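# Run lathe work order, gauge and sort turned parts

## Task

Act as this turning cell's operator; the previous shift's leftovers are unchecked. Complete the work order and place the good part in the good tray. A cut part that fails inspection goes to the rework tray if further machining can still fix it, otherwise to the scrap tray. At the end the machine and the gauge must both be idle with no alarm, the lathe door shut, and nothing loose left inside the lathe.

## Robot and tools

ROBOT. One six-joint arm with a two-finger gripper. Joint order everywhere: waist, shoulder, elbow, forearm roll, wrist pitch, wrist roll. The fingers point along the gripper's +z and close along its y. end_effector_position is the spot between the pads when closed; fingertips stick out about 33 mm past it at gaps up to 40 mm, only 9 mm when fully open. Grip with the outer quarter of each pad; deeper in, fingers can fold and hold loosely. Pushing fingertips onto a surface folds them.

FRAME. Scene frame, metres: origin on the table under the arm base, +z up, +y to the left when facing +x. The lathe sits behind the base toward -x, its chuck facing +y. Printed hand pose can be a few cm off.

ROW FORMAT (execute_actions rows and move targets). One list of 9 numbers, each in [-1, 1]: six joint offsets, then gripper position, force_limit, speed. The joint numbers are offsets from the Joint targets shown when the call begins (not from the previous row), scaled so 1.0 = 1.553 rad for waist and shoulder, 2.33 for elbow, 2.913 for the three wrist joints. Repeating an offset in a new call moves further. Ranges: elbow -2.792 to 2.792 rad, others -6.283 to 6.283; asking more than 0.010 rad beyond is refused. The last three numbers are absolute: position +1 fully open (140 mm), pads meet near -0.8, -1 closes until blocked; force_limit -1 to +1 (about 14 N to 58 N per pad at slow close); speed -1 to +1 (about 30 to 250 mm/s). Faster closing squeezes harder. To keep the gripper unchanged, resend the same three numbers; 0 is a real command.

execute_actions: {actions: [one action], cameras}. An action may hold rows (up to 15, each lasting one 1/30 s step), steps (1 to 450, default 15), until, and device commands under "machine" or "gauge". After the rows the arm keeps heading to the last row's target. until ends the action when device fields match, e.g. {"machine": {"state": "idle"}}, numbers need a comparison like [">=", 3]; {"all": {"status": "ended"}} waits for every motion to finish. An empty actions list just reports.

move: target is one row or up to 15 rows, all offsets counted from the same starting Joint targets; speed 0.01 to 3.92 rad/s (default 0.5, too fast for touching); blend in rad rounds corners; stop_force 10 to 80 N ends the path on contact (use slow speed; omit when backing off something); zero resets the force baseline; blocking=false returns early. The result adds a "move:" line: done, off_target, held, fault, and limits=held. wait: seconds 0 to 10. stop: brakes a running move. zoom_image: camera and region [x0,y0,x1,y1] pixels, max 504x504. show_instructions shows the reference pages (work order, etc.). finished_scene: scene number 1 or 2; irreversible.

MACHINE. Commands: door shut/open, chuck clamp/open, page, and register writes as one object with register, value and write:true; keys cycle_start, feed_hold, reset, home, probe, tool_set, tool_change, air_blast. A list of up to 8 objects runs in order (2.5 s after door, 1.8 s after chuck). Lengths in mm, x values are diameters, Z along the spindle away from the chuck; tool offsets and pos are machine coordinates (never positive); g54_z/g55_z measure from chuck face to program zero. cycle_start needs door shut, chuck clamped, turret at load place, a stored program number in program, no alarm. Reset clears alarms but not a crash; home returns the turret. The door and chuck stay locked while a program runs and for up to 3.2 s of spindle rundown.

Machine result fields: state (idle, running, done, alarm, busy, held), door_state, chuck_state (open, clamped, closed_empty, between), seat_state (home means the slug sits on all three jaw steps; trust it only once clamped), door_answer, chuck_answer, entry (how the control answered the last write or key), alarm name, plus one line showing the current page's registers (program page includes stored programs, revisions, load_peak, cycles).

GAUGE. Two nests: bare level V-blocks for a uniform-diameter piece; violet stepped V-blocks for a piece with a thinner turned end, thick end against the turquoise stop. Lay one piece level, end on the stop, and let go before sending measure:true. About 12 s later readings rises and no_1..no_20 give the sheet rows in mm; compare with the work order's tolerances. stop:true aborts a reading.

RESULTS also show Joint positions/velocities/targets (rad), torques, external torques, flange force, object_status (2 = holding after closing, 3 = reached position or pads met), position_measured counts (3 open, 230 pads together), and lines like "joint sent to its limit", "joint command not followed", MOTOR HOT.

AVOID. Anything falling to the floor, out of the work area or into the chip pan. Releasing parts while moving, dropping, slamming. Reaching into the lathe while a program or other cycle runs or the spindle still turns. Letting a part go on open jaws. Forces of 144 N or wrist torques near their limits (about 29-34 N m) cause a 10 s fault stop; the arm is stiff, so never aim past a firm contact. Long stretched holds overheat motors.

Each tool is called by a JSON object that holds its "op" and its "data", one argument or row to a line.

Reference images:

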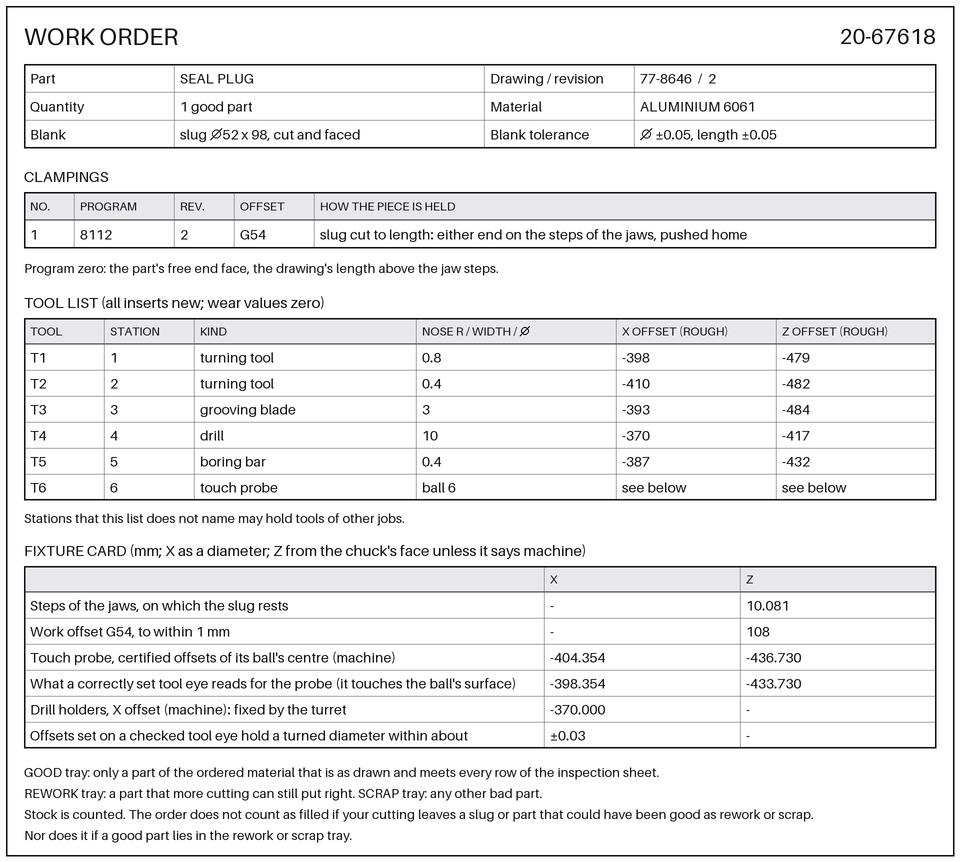

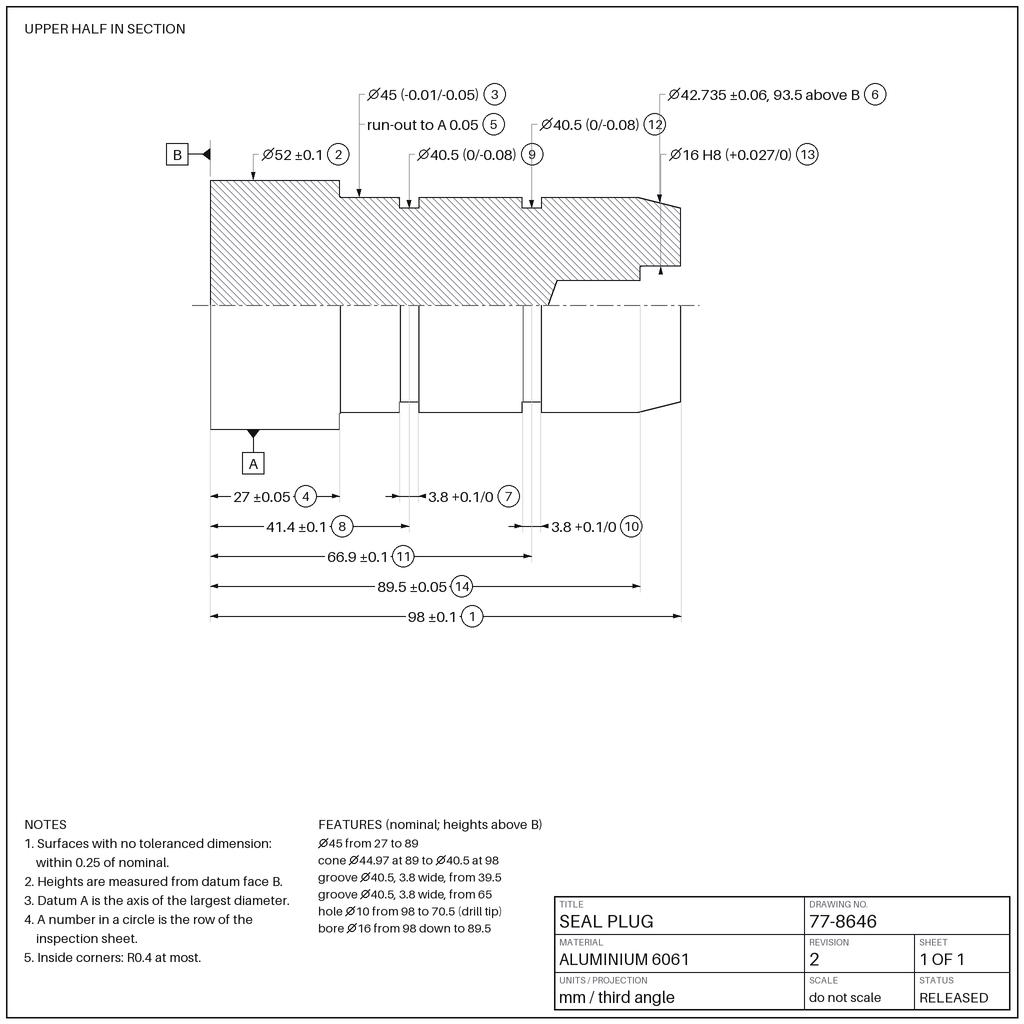

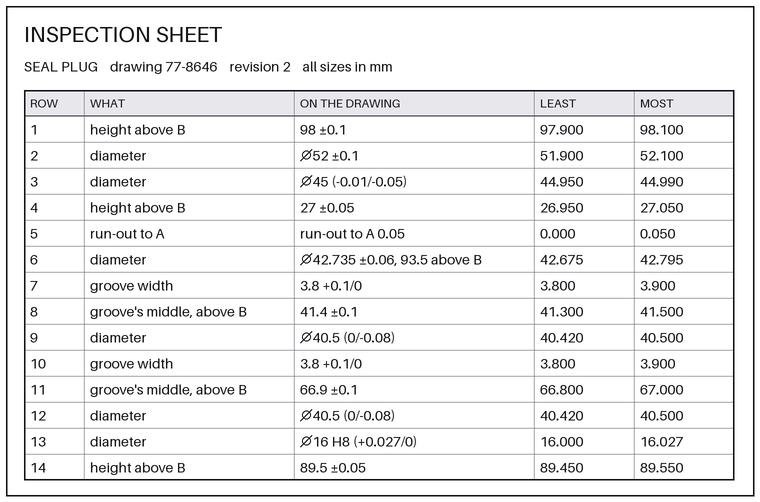

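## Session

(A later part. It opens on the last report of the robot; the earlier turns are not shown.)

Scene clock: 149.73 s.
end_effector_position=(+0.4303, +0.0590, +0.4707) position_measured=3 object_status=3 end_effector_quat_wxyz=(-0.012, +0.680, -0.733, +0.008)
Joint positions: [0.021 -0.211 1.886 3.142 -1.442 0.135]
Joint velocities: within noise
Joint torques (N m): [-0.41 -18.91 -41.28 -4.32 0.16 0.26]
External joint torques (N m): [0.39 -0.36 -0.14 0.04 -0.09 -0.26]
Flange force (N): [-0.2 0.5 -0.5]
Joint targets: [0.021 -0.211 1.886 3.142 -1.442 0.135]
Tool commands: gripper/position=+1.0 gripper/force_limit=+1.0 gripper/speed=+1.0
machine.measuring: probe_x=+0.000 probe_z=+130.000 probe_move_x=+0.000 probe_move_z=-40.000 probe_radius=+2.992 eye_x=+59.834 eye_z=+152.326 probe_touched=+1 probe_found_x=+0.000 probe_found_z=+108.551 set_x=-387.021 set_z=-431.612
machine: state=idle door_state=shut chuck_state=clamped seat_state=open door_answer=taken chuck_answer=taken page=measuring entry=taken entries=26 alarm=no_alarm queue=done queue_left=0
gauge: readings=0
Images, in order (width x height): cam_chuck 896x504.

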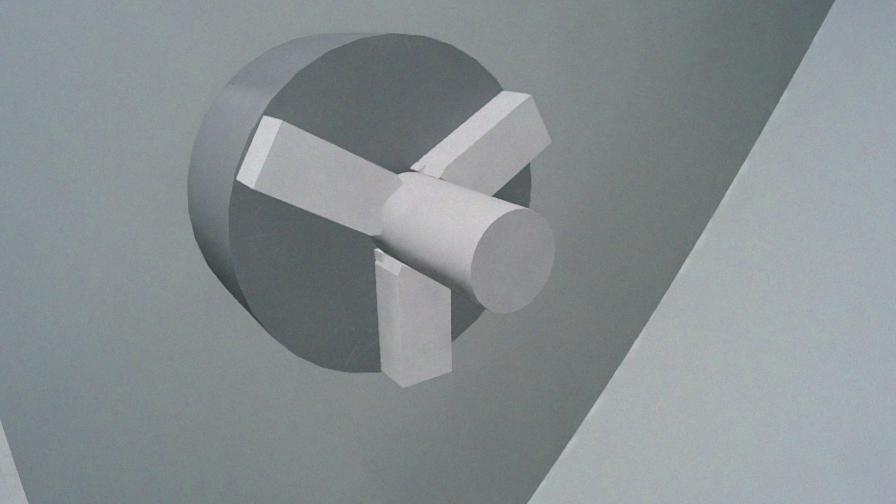

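{"op": "execute_actions", "data": {
  "actions": [
    {"machine":[{"register":"probe_move_z","value":0,"write":true},{"register":"probe_x","value":70,"write":true},{"register":"probe_z","value":100,"write":true},{"register":"probe_move_x","value":-30,"write":true},{"probe":true}],"steps":450,"until":{"machine":{"queue":["!=","running"],"state":"idle"}}}
  ],
  "cameras": []
}}

{"op": "execute_actions", "data": {
  "actions": [
    {"machine":[{"register":"probe_z","value":55,"write":true},{"probe":true}],"steps":450,"until":{"machine":{"queue":["!=","running"],"state":"idle"}}}
  ],
  "cameras": ["cam_chuck"]
}}

{"op": "execute_actions", "data": {
  "actions": [
    {"machine":[{"register":"probe_move_x","value":0,"write":true},{"register":"probe_x","value":40,"write":true},{"register":"probe_z","value":120,"write":true},{"register":"probe_move_z","value":-20,"write":true},{"probe":true}],"steps":450,"until":{"machine":{"queue":["!=","running"],"state":"idle"}}}
  ],
  "cameras": []
}}

{"op": "execute_actions", "data": {
  "actions": [
    {"machine":[{"register":"probe_x","value":-30,"write":true},{"probe":true}],"steps":450,"until":{"machine":{"queue":["!=","running"],"state":"idle"}}}
  ],
  "cameras": []
}}

Scene clock: 161.37 s.
end_effector_position=(+0.4303, +0.0590, +0.4707) position_measured=3 object_status=3 end_effector_quat_wxyz=(-0.012, +0.680, -0.733, +0.008)
Joint positions: [0.021 -0.211 1.886 3.142 -1.442 0.135]
Joint velocities: within noise
Joint torques (N m): [-0.15 -18.99 -41.46 -4.22 0.06 0.2]
External joint torques (N m): [0.16 -0.95 0.04 -0.07 -0.01 -0.2]
Flange force (N): [0.4 1.6 -0.2]
Joint targets: [0.021 -0.211 1.886 3.142 -1.442 0.135]
Tool commands: gripper/position=+1.0 gripper/force_limit=+1.0 gripper/speed=+1.0
machine.measuring: probe_x=+70.000 probe_z=+100.000 probe_move_x=-30.000 probe_move_z=+0.000 probe_radius=+2.992 eye_x=+59.834 eye_z=+152.326 probe_touched=+1 probe_found_x=+52.014 probe_found_z=+100.000 set_x=-387.021 set_z=-431.612
machine: state=idle door_state=shut chuck_state=clamped seat_state=open door_answer=taken chuck_answer=taken page=measuring entry=taken entries=31 alarm=no_alarm queue=done queue_left=0
gauge: readings=0
No camera images: "cameras" was empty.

Scene clock: 167.17 s.
end_effector_position=(+0.4303, +0.0590, +0.4707) position_measured=3 object_status=3 end_effector_quat_wxyz=(-0.012, +0.680, -0.733, +0.008)
Joint positions: [0.021 -0.211 1.886 3.142 -1.442 0.135]
Joint velocities: within noise
Joint torques (N m): [-0.2 -19.53 -41.28 -4.28 0.25 0.27]
External joint torques (N m): [0.23 -0.08 -0.2 -0.01 -0.19 -0.27]
Flange force (N): [0.1 -0.1 -0.7]
Joint targets: [0.021 -0.211 1.886 3.142 -1.442 0.135]
Tool commands: gripper/position=+1.0 gripper/force_limit=+1.0 gripper/speed=+1.0
machine.measuring: probe_x=+70.000 probe_z=+55.000 probe_move_x=-30.000 probe_move_z=+0.000 probe_radius=+2.992 eye_x=+59.834 eye_z=+152.326 probe_touched=+1 probe_found_x=+52.010 probe_found_z=+55.000 set_x=-387.021 set_z=-431.612
machine: state=idle door_state=shut chuck_state=clamped seat_state=open door_answer=taken chuck_answer=taken page=measuring entry=taken entries=33 alarm=no_alarm queue=done queue_left=0
gauge: readings=0
Images, in order (width x height): cam_chuck 896x504.

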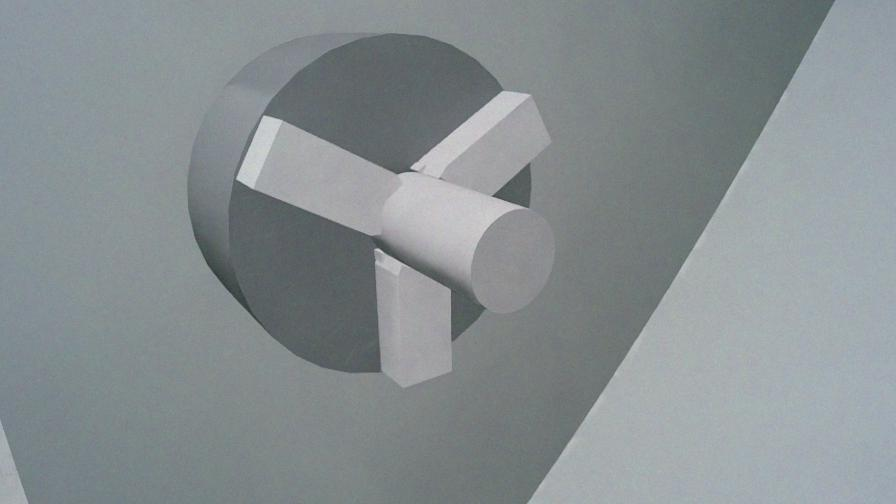

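Scene clock: 173.77 s.
end_effector_position=(+0.4303, +0.0590, +0.4707) position_measured=3 object_status=3 end_effector_quat_wxyz=(-0.012, +0.680, -0.733, +0.008)
Joint positions: [0.021 -0.211 1.886 3.142 -1.442 0.135]
Joint velocities: within noise
Joint torques (N m): [-0.05 -19.46 -41.3 -4.31 0.14 0.25]
External joint torques (N m): [-0.01 -0.5 -0.22 0.01 -0.09 -0.25]
Flange force (N): [0.7 0.5 -0.6]
Joint targets: [0.021 -0.211 1.886 3.142 -1.442 0.135]
Tool commands: gripper/position=+1.0 gripper/force_limit=+1.0 gripper/speed=+1.0
machine.measuring: probe_x=+40.000 probe_z=+120.000 probe_move_x=+0.000 probe_move_z=-20.000 probe_radius=+2.992 eye_x=+59.834 eye_z=+152.326 probe_touched=+1 probe_found_x=+40.000 probe_found_z=+108.552 set_x=-387.021 set_z=-431.612
machine: state=idle door_state=shut chuck_state=clamped seat_state=open door_answer=taken chuck_answer=taken page=measuring entry=taken entries=38 alarm=no_alarm queue=done queue_left=0
gauge: readings=0
No camera images: "cameras" was empty.

Scene clock: 180.30 s.
end_effector_position=(+0.4303, +0.0590, +0.4707) position_measured=3 object_status=3 end_effector_quat_wxyz=(-0.012, +0.680, -0.733, +0.008)
Joint positions: [0.021 -0.211 1.886 3.142 -1.442 0.135]
Joint velocities: within noise
Joint torques (N m): [-0.64 -19.64 -41.28 -4.34 0.21 0.14]
External joint torques (N m): [0.54 0.36 -0.04 0.06 -0.15 -0.14]
Flange force (N): [-1.0 -0.5 -0.3]
Joint targets: [0.021 -0.211 1.886 3.142 -1.442 0.135]
Tool commands: gripper/position=+1.0 gripper/force_limit=+1.0 gripper/speed=+1.0
machine.measuring: probe_x=-30.000 probe_z=+120.000 probe_move_x=+0.000 probe_move_z=-20.000 probe_radius=+2.992 eye_x=+59.834 eye_z=+152.326 probe_touched=+1 probe_found_x=-30.000 probe_found_z=+108.553 set_x=-387.021 set_z=-431.612
machine: state=idle door_state=shut chuck_state=clamped seat_state=open door_answer=taken chuck_answer=taken page=measuring entry=taken entries=40 alarm=no_alarm queue=done queue_left=0
gauge: readings=0
No camera images: "cameras" was empty.

{"op": "move", "data": {
  "target": [-0.4, 0, 0, 0, 0, 0, 1, 1, 1],
  "speed": 0.8,
  "cameras": ["cam_wrist", "cam_high"]
}}

Scene clock: 203.37 s.
end_effector_position=(+0.3845, -0.2033, +0.4699) position_measured=3 object_status=3 end_effector_quat_wxyz=(+0.009, -0.423, +0.906, -0.010)
Joint positions: [-0.601 -0.211 1.886 3.142 -1.442 0.135]
Joint velocities: within noise
Joint torques (N m): [0.88 -19.16 -41.22 -4.23 0.29 0.25]
External joint torques (N m): [-0.8 -0.87 -0.18 -0.05 -0.24 -0.25]
Flange force (N): [2.7 0.9 -0.9]
Joint targets: [-0.601 -0.211 1.886 3.142 -1.442 0.135]
machine.measuring: probe_x=-30.000 probe_z=+120.000 probe_move_x=+0.000 probe_move_z=-20.000 probe_radius=+2.992 eye_x=+59.834 eye_z=+152.326 probe_touched=+1 probe_found_x=-30.000 probe_found_z=+108.553 set_x=-387.021 set_z=-431.612
machine: state=idle door_state=shut chuck_state=clamped seat_state=open door_answer=taken chuck_answer=taken page=measuring entry=taken entries=40 alarm=no_alarm queue=done queue_left=0
gauge: readings=0
move: done
Images, in order (width x height): cam_high 896x504, cam_wrist 896x504.

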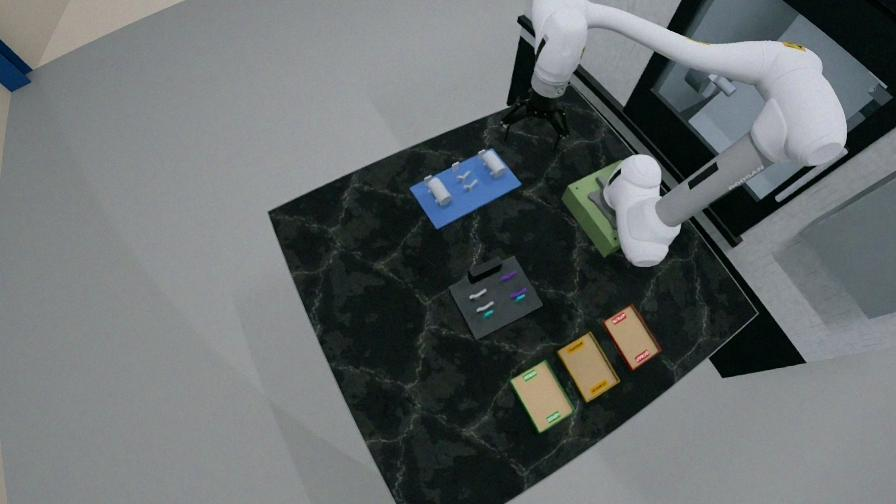

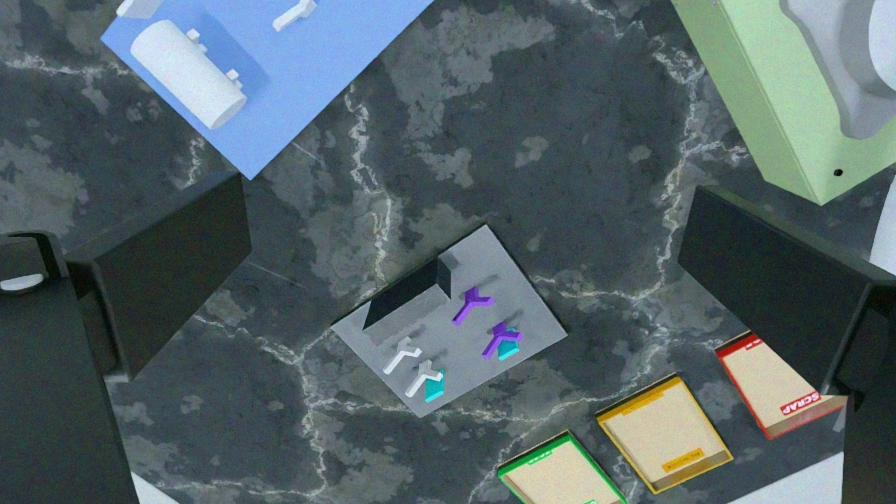

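{"op": "execute_actions", "data": {
  "actions": [
    {"machine":{"door":"open"},"steps":120,"until":{"machine":{"door_state":"open"}}}
  ],
  "cameras": ["cam_machine","cam_high"]
}}

{"op": "zoom_image", "data": {
  "camera": "cam_machine",
  "region": [320, 0, 824, 504]
}}

{"op": "zoom_image", "data": {
  "camera": "cam_high",
  "region": [480, 0, 896, 360]
}}

Scene clock: 239.10 s.
end_effector_position=(+0.3845, -0.2034, +0.4699) position_measured=3 object_status=3 end_effector_quat_wxyz=(+0.009, -0.423, +0.906, -0.010)
Joint positions: [-0.601 -0.211 1.886 3.142 -1.442 0.135]
Joint velocities: within noise
Joint torques (N m): [-0.76 -18.89 -40.96 -4.22 0.25 0.24]
External joint torques (N m): [0.81 -0.57 -0.36 -0.05 -0.2 -0.24]
Flange force (N): [-1.2 0.7 -1.1]
Joint targets: [-0.601 -0.211 1.886 3.142 -1.442 0.135]
Tool commands: gripper/position=+1.0 gripper/force_limit=+1.0 gripper/speed=+1.0
machine.measuring: probe_x=-30.000 probe_z=+120.000 probe_move_x=+0.000 probe_move_z=-20.000 probe_radius=+2.992 eye_x=+59.834 eye_z=+152.326 probe_touched=+1 probe_found_x=-30.000 probe_found_z=+108.553 set_x=-387.021 set_z=-431.612
machine: state=idle door_state=open chuck_state=clamped seat_state=open door_answer=taken chuck_answer=taken page=measuring entry=taken entries=40 alarm=no_alarm queue=running queue_left=0
gauge: readings=0
Images, in order (width x height): cam_high 896x504, cam_machine 896x504.

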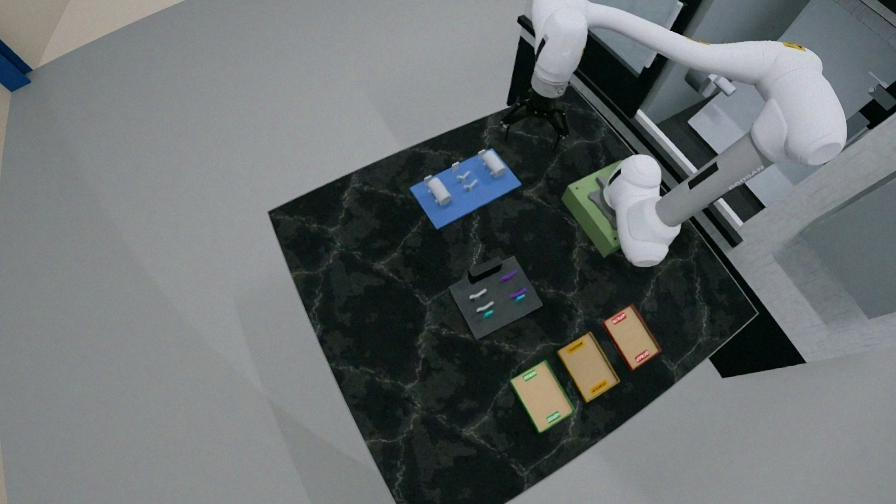

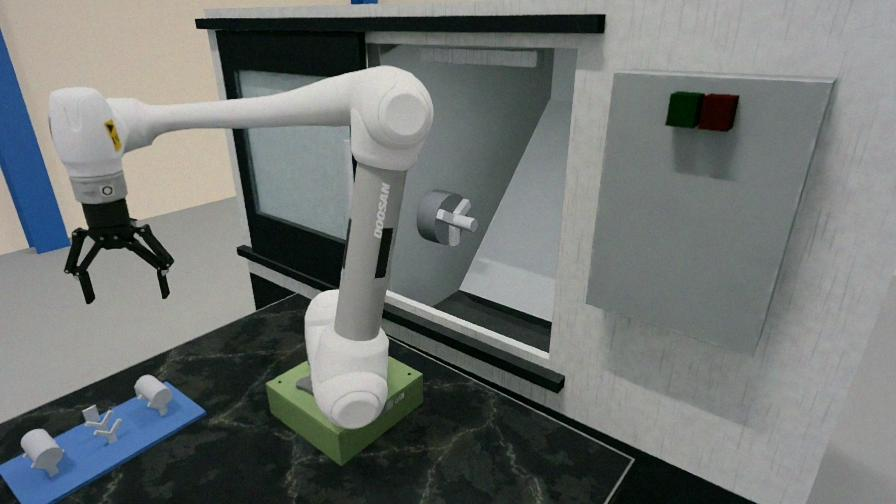

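Scaled by 1.000.

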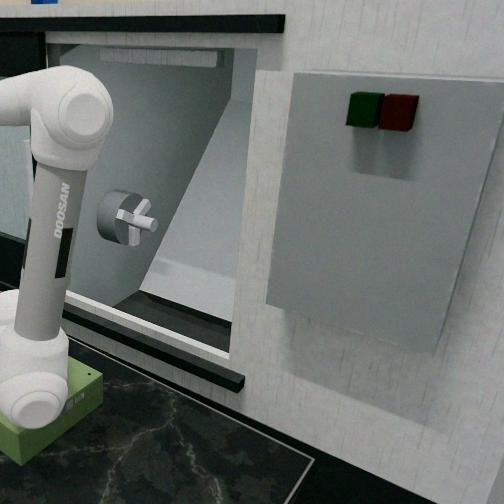

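Scaled by 1.212.

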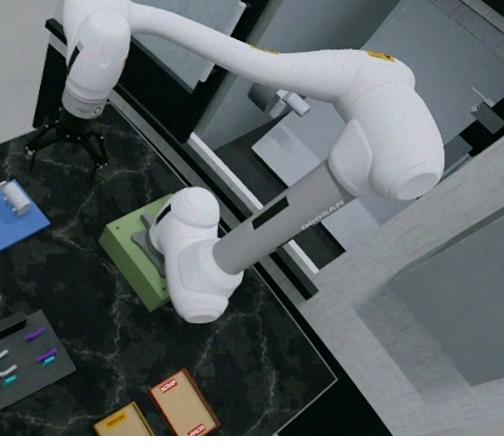

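{"op": "move", "data": {
  "target": [
    [-0.6246, 0, 0, 0, 0, 0, 1, 1, 1],
    [-0.6246, -0.2505, 0.1219, 0, -0.0439, 0, 1, 1, 1]
  ],
  "speed": 0.8,
  "blend": [0.15, 0],
  "cameras": ["cam_machine","cam_high"]
}}

Scene clock: 251.37 s.
end_effector_position=(+0.0412, -0.2088, +0.4327) position_measured=3 object_status=3 end_effector_quat_wxyz=(+0.002, +0.048, +0.999, +0.000)
Joint positions: [-1.571 -0.6 2.17 3.142 -1.57 0.135]
Joint velocities: within noise
Joint torques (N m): [-0.31 17.19 -41.75 -4.36 0.08 0.29]
External joint torques (N m): [0.26 -1.09 0.09 0.04 -0.1 -0.29]
Flange force (N): [0.8 2.2 0.0]
Joint targets: [-1.571 -0.600 2.170 3.142 -1.570 0.135]
machine.measuring: probe_x=-30.000 probe_z=+120.000 probe_move_x=+0.000 probe_move_z=-20.000 probe_radius=+2.992 eye_x=+59.834 eye_z=+152.326 probe_touched=+1 probe_found_x=-30.000 probe_found_z=+108.553 set_x=-387.021 set_z=-431.612
machine: state=idle door_state=open chuck_state=clamped seat_state=open door_answer=taken chuck_answer=taken page=measuring entry=taken entries=40 alarm=no_alarm queue=done queue_left=0
gauge: readings=0
move: done
Images, in order (width x height): cam_high 896x504, cam_machine 896x504.

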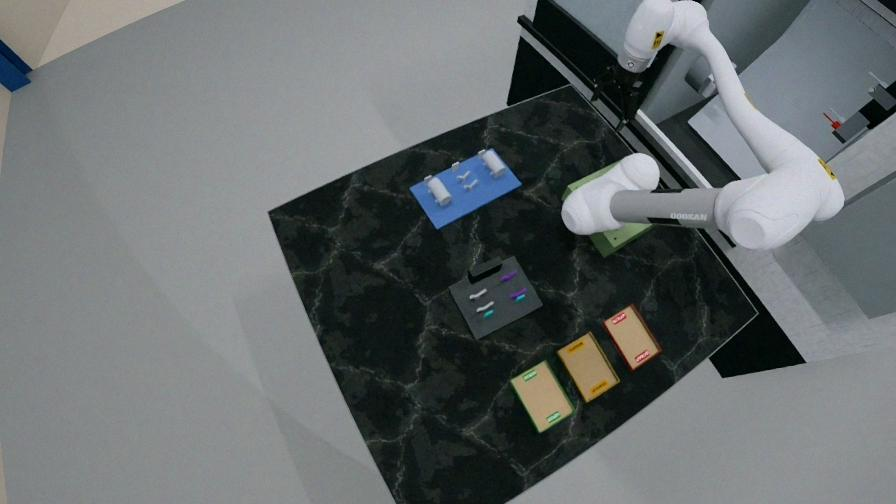

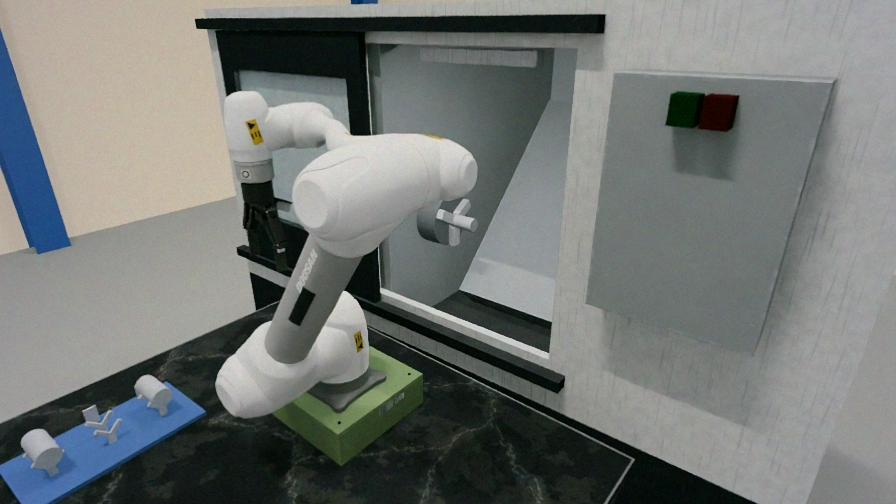

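{"op": "execute_actions", "data": {
  "actions": [],
  "cameras": ["cam_wrist"]
}}

Scene clock: 256.23 s.
end_effector_position=(+0.0412, -0.2088, +0.4327) position_measured=3 object_status=3 end_effector_quat_wxyz=(+0.002, +0.048, +0.999, +0.000)
Joint positions: [-1.571 -0.6 2.17 3.142 -1.57 0.135]
Joint velocities: within noise
Joint torques (N m): [-0.63 16.3 -41.57 -4.25 0.17 0.22]
External joint torques (N m): [0.63 0.02 0.18 -0.04 -0.19 -0.22]
Flange force (N): [-1.8 0.6 0.0]
Joint targets: [-1.571 -0.600 2.170 3.142 -1.570 0.135]
Tool commands: gripper/position=+1.0 gripper/force_limit=+1.0 gripper/speed=+1.0
machine.measuring: probe_x=-30.000 probe_z=+120.000 probe_move_x=+0.000 probe_move_z=-20.000 probe_radius=+2.992 eye_x=+59.834 eye_z=+152.326 probe_touched=+1 probe_found_x=-30.000 probe_found_z=+108.553 set_x=-387.021 set_z=-431.612
machine: state=idle door_state=open chuck_state=clamped seat_state=open door_answer=taken chuck_answer=taken page=measuring entry=taken entries=40 alarm=no_alarm queue=done queue_left=0
gauge: readings=0
Images, in order (width x height): cam_wrist 896x504.

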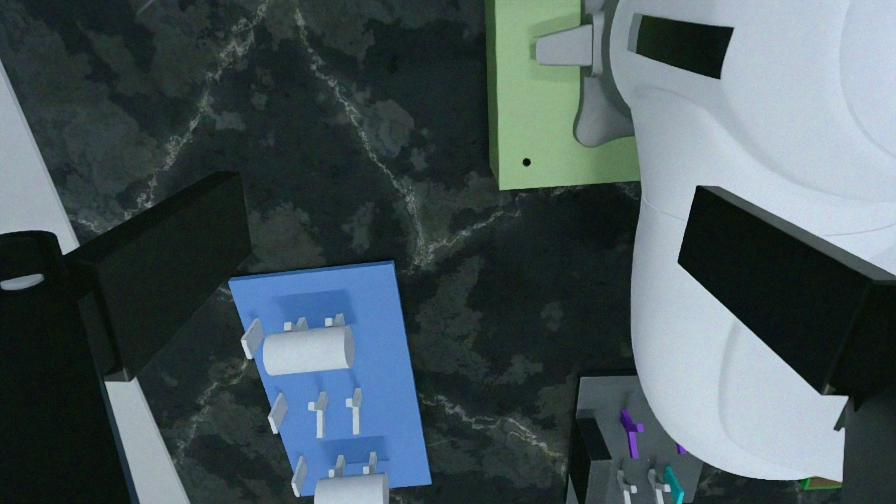

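{"op": "move", "data": {
  "target": [
    [0, -0.1288, -0.03, 0, -0.0934, 0, 1, 1, 1],
    [-0.9974, -0.1288, -0.03, 0, -0.0934, 0, 1, 1, 1]
  ],
  "speed": 0.7,
  "blend": [0.1, 0],
  "cameras": ["cam_machine","cam_high","cam_wrist"]
}}

Scene clock: 270.87 s.
end_effector_position=(-0.0928, -0.0409, +0.5019) position_measured=3 object_status=3 end_effector_quat_wxyz=(+0.000, +0.733, +0.680, +0.002)
Joint positions: [-3.121 -0.8 2.1 3.142 -1.842 0.135]
Joint velocities: within noise
Joint torques (N m): [-1.36 32.93 -39.92 -4.19 0.15 0.06]
External joint torques (N m): [1.5 0.21 -0.06 0.03 -0.18 -0.06]
Flange force (N): [0.0 0.0 0.0]
Joint targets: [-3.121 -0.800 2.100 3.142 -1.842 0.135]
machine.measuring: probe_x=-30.000 probe_z=+120.000 probe_move_x=+0.000 probe_move_z=-20.000 probe_radius=+2.992 eye_x=+59.834 eye_z=+152.326 probe_touched=+1 probe_found_x=-30.000 probe_found_z=+108.553 set_x=-387.021 set_z=-431.612
machine: state=idle door_state=open chuck_state=clamped seat_state=open door_answer=taken chuck_answer=taken page=measuring entry=taken entries=40 alarm=no_alarm queue=done queue_left=0
gauge: readings=0
move: done
Images, in order (width x height): cam_high 896x504, cam_machine 896x504, cam_wrist 896x504.

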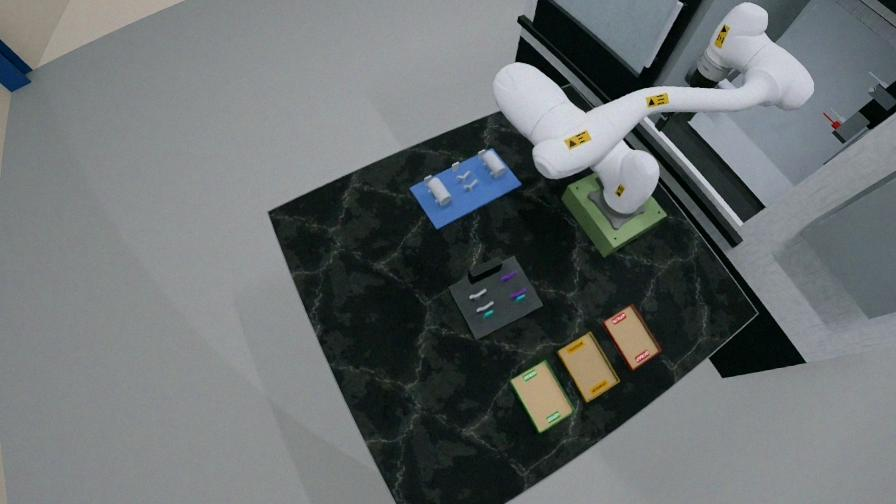

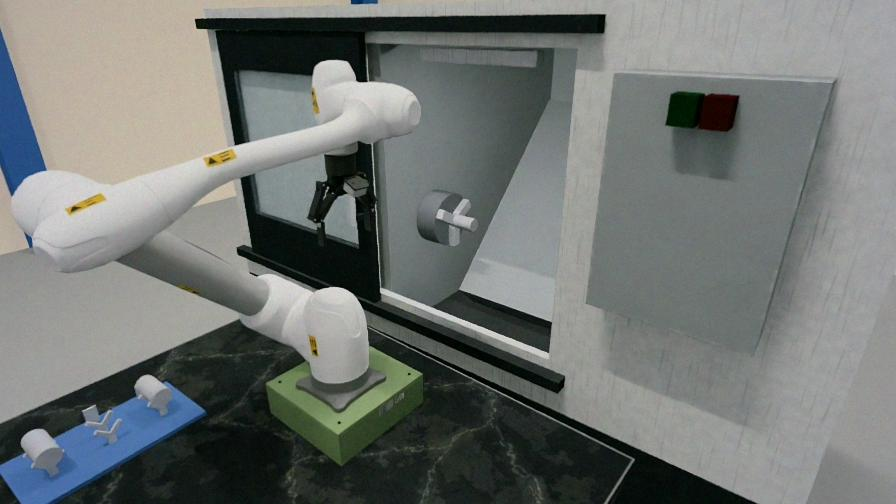

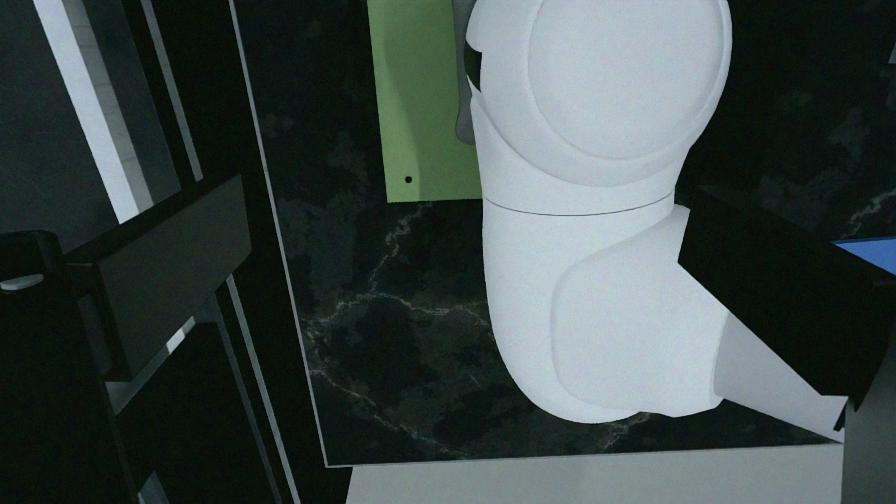

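{"op": "move", "data": {
  "target": [
    [-0.244, 0, 0, 0, 0, 0, 1, 1, 1],
    [-0.244, 0, 0, 0, 0.27, 0, 1, 1, 1]
  ],
  "speed": 0.7,
  "cameras": ["cam_machine","cam_high","cam_wrist"]
}}

Scene clock: 278.47 s.
end_effector_position=(-0.3249, +0.0696, +0.5989) position_measured=3 object_status=3 end_effector_quat_wxyz=(-0.295, +0.784, +0.490, -0.243)
Joint positions: [-3.5 -0.8 2.1 3.142 -1.055 0.135]
Joint velocities: within noise
Joint torques (N m): [-0.18 31.01 -41.76 -4.09 2.04 0.17]
External joint torques (N m): [0.54 0.4 -0.09 -0.06 -0.16 -0.2]
Flange force (N): [0.0 0.0 0.0]
Joint targets: [-3.500 -0.800 2.100 3.142 -1.055 0.135]
machine.measuring: probe_x=-30.000 probe_z=+120.000 probe_move_x=+0.000 probe_move_z=-20.000 probe_radius=+2.992 eye_x=+59.834 eye_z=+152.326 probe_touched=+1 probe_found_x=-30.000 probe_found_z=+108.553 set_x=-387.021 set_z=-431.612
machine: state=idle door_state=open chuck_state=clamped seat_state=open door_answer=taken chuck_answer=taken page=measuring entry=taken entries=40 alarm=no_alarm queue=done queue_left=0
gauge: readings=0
move: done
Images, in order (width x height): cam_high 896x504, cam_machine 896x504, cam_wrist 896x504.

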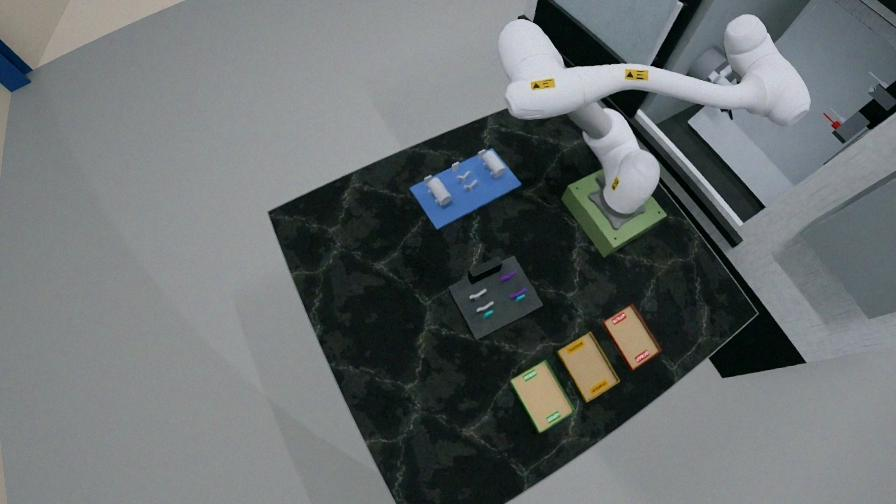

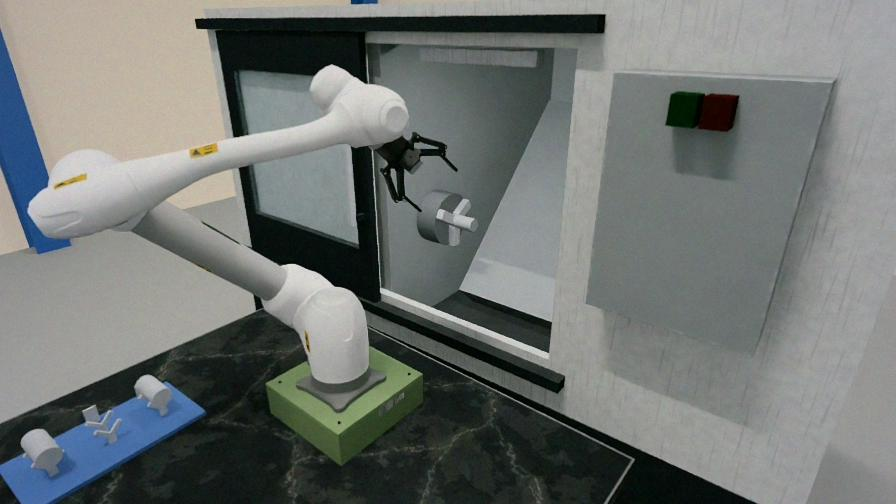

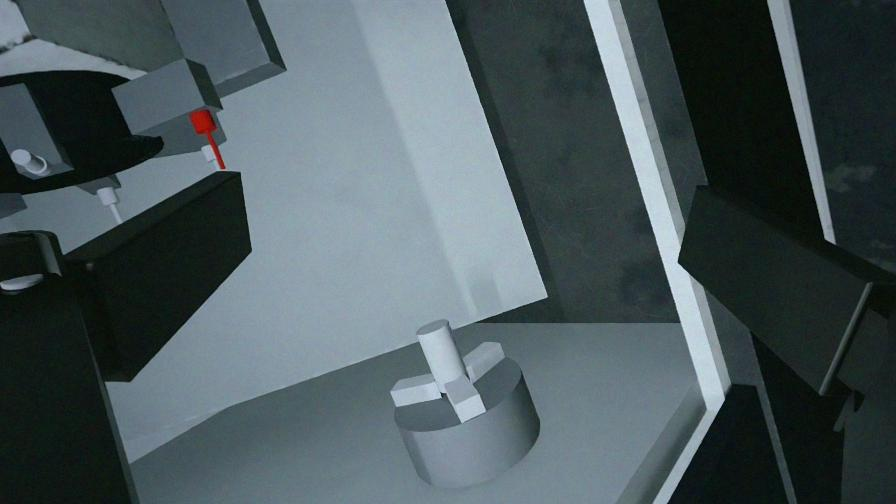

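{"op": "zoom_image", "data": {
  "camera": "cam_wrist",
  "region": [360, 290, 560, 500]
}}

Scaled by 2.400.

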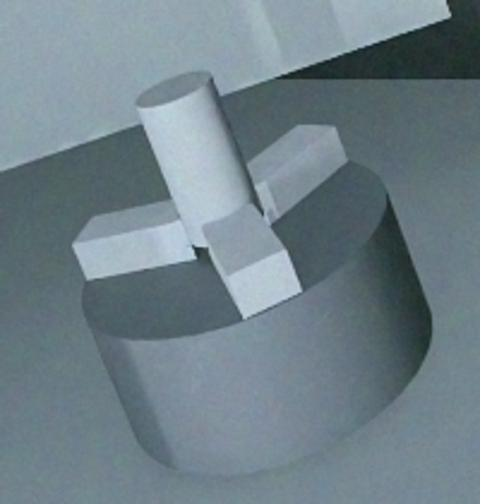

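{"op": "move", "data": {
  "target": [0.0071, 0.2062, 0.0306, 0.1157, 0.1157, -0.2108, 1, 1, 1],
  "speed": 0.5,
  "cameras": ["cam_machine","cam_chuck","cam_wrist"]
}}

Scene clock: 315.13 s.
end_effector_position=(-0.5029, +0.0469, +0.4992) position_measured=3 object_status=3 end_effector_quat_wxyz=(-0.269, +0.653, +0.654, -0.270)
Joint positions: [-3.489 -0.48 2.171 3.479 -0.718 -0.479]
Joint velocities: within noise
Joint torques (N m): [0.07 4.49 -42.87 -3.37 1.76 0.21]
External joint torques (N m): [-0.03 -0.56 -0.03 -0.11 -0.07 -0.24]
Flange force (N): [0.0 0.0 0.0]
Joint targets: [-3.489 -0.480 2.171 3.479 -0.718 -0.479]
machine.measuring: probe_x=-30.000 probe_z=+120.000 probe_move_x=+0.000 probe_move_z=-20.000 probe_radius=+2.992 eye_x=+59.834 eye_z=+152.326 probe_touched=+1 probe_found_x=-30.000 probe_found_z=+108.553 set_x=-387.021 set_z=-431.612
machine: state=idle door_state=open chuck_state=clamped seat_state=open door_answer=taken chuck_answer=taken page=measuring entry=taken entries=40 alarm=no_alarm queue=done queue_left=0
gauge: readings=0
move: done
Images, in order (width x height): cam_chuck 896x504, cam_machine 896x504, cam_wrist 896x504.

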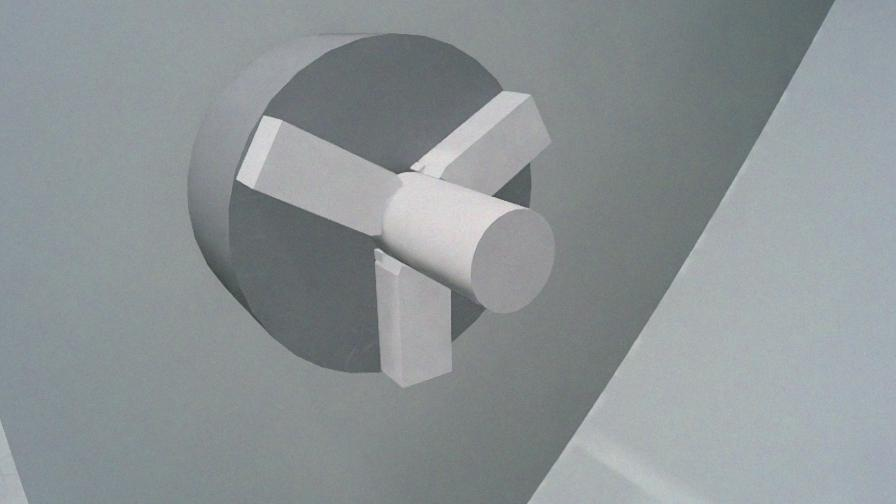

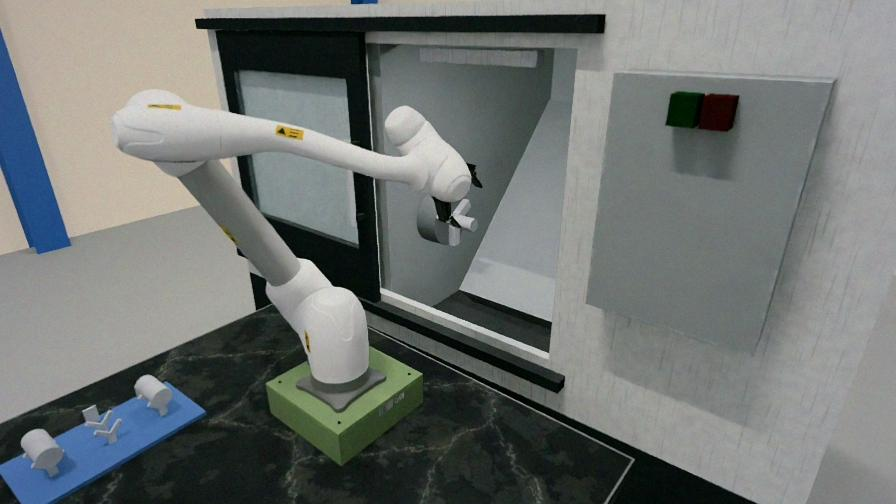

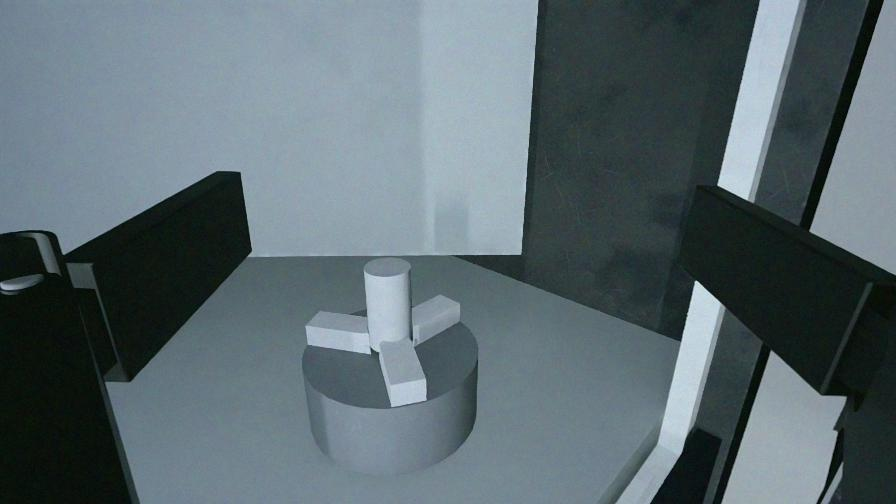

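{"op": "move", "data": {
  "target": [0.3296, 0.3706, -0.1597, -0.1663, -0.0067, 0.2628, 1, 1, 1],
  "speed": 0.5,
  "cameras": ["cam_machine","cam_chuck","cam_wrist"]
}}

Scene clock: 339.73 s.
end_effector_position=(-0.7371, -0.1539, +0.4014) position_measured=3 object_status=3 end_effector_quat_wxyz=(-0.182, +0.683, +0.684, -0.181)
Joint positions: [-2.977 0.096 1.799 2.994 -0.738 0.286]
Joint velocities: within noise
Joint torques (N m): [-0.03 -51.11 -40.63 -4.22 1.39 0.24]
External joint torques (N m): [-0.03 0.37 -0.08 -0.06 -0.13 -0.26]
Flange force (N): [0.4 -0.9 0.2]
Joint targets: [-2.977 0.096 1.799 2.994 -0.738 0.286]
machine.measuring: probe_x=-30.000 probe_z=+120.000 probe_move_x=+0.000 probe_move_z=-20.000 probe_radius=+2.992 eye_x=+59.834 eye_z=+152.326 probe_touched=+1 probe_found_x=-30.000 probe_found_z=+108.553 set_x=-387.021 set_z=-431.612
machine: state=idle door_state=open chuck_state=clamped seat_state=open door_answer=taken chuck_answer=taken page=measuring entry=taken entries=40 alarm=no_alarm queue=done queue_left=0
gauge: readings=0
move: done
Images, in order (width x height): cam_chuck 896x504, cam_machine 896x504, cam_wrist 896x504.

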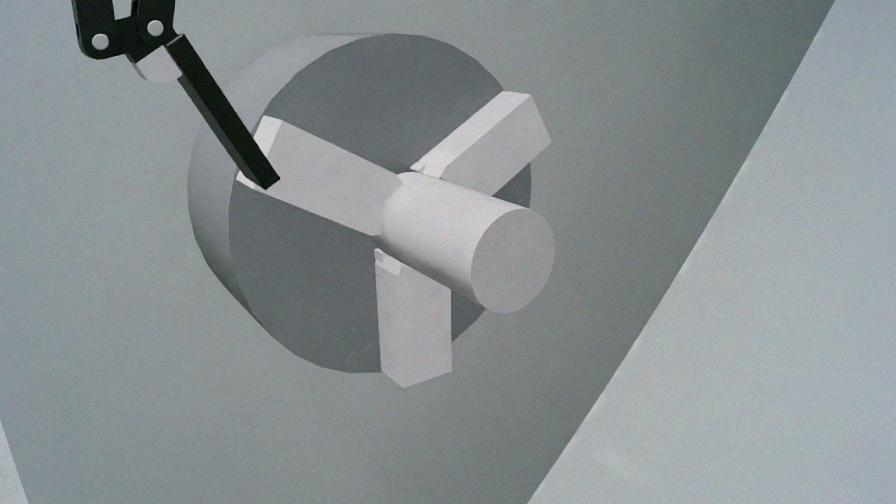

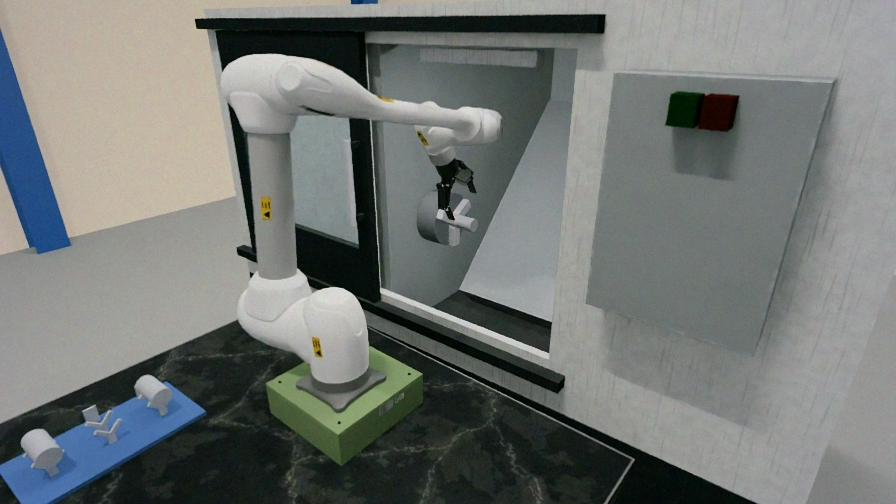

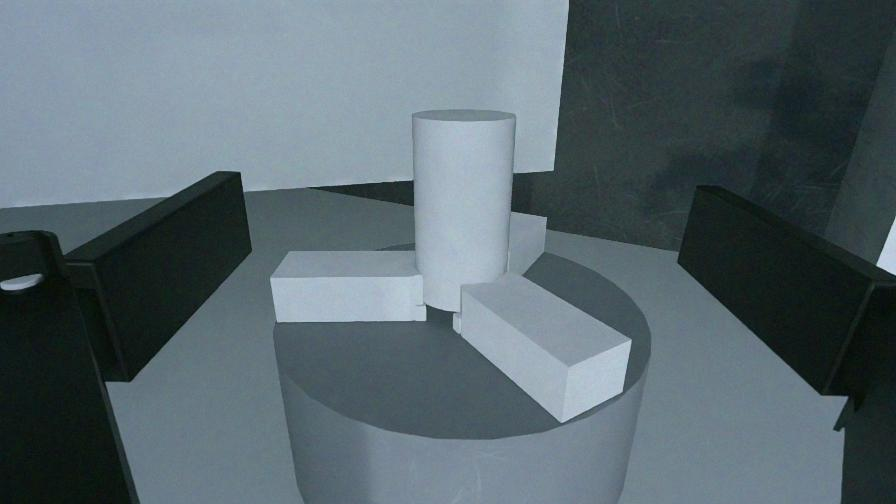

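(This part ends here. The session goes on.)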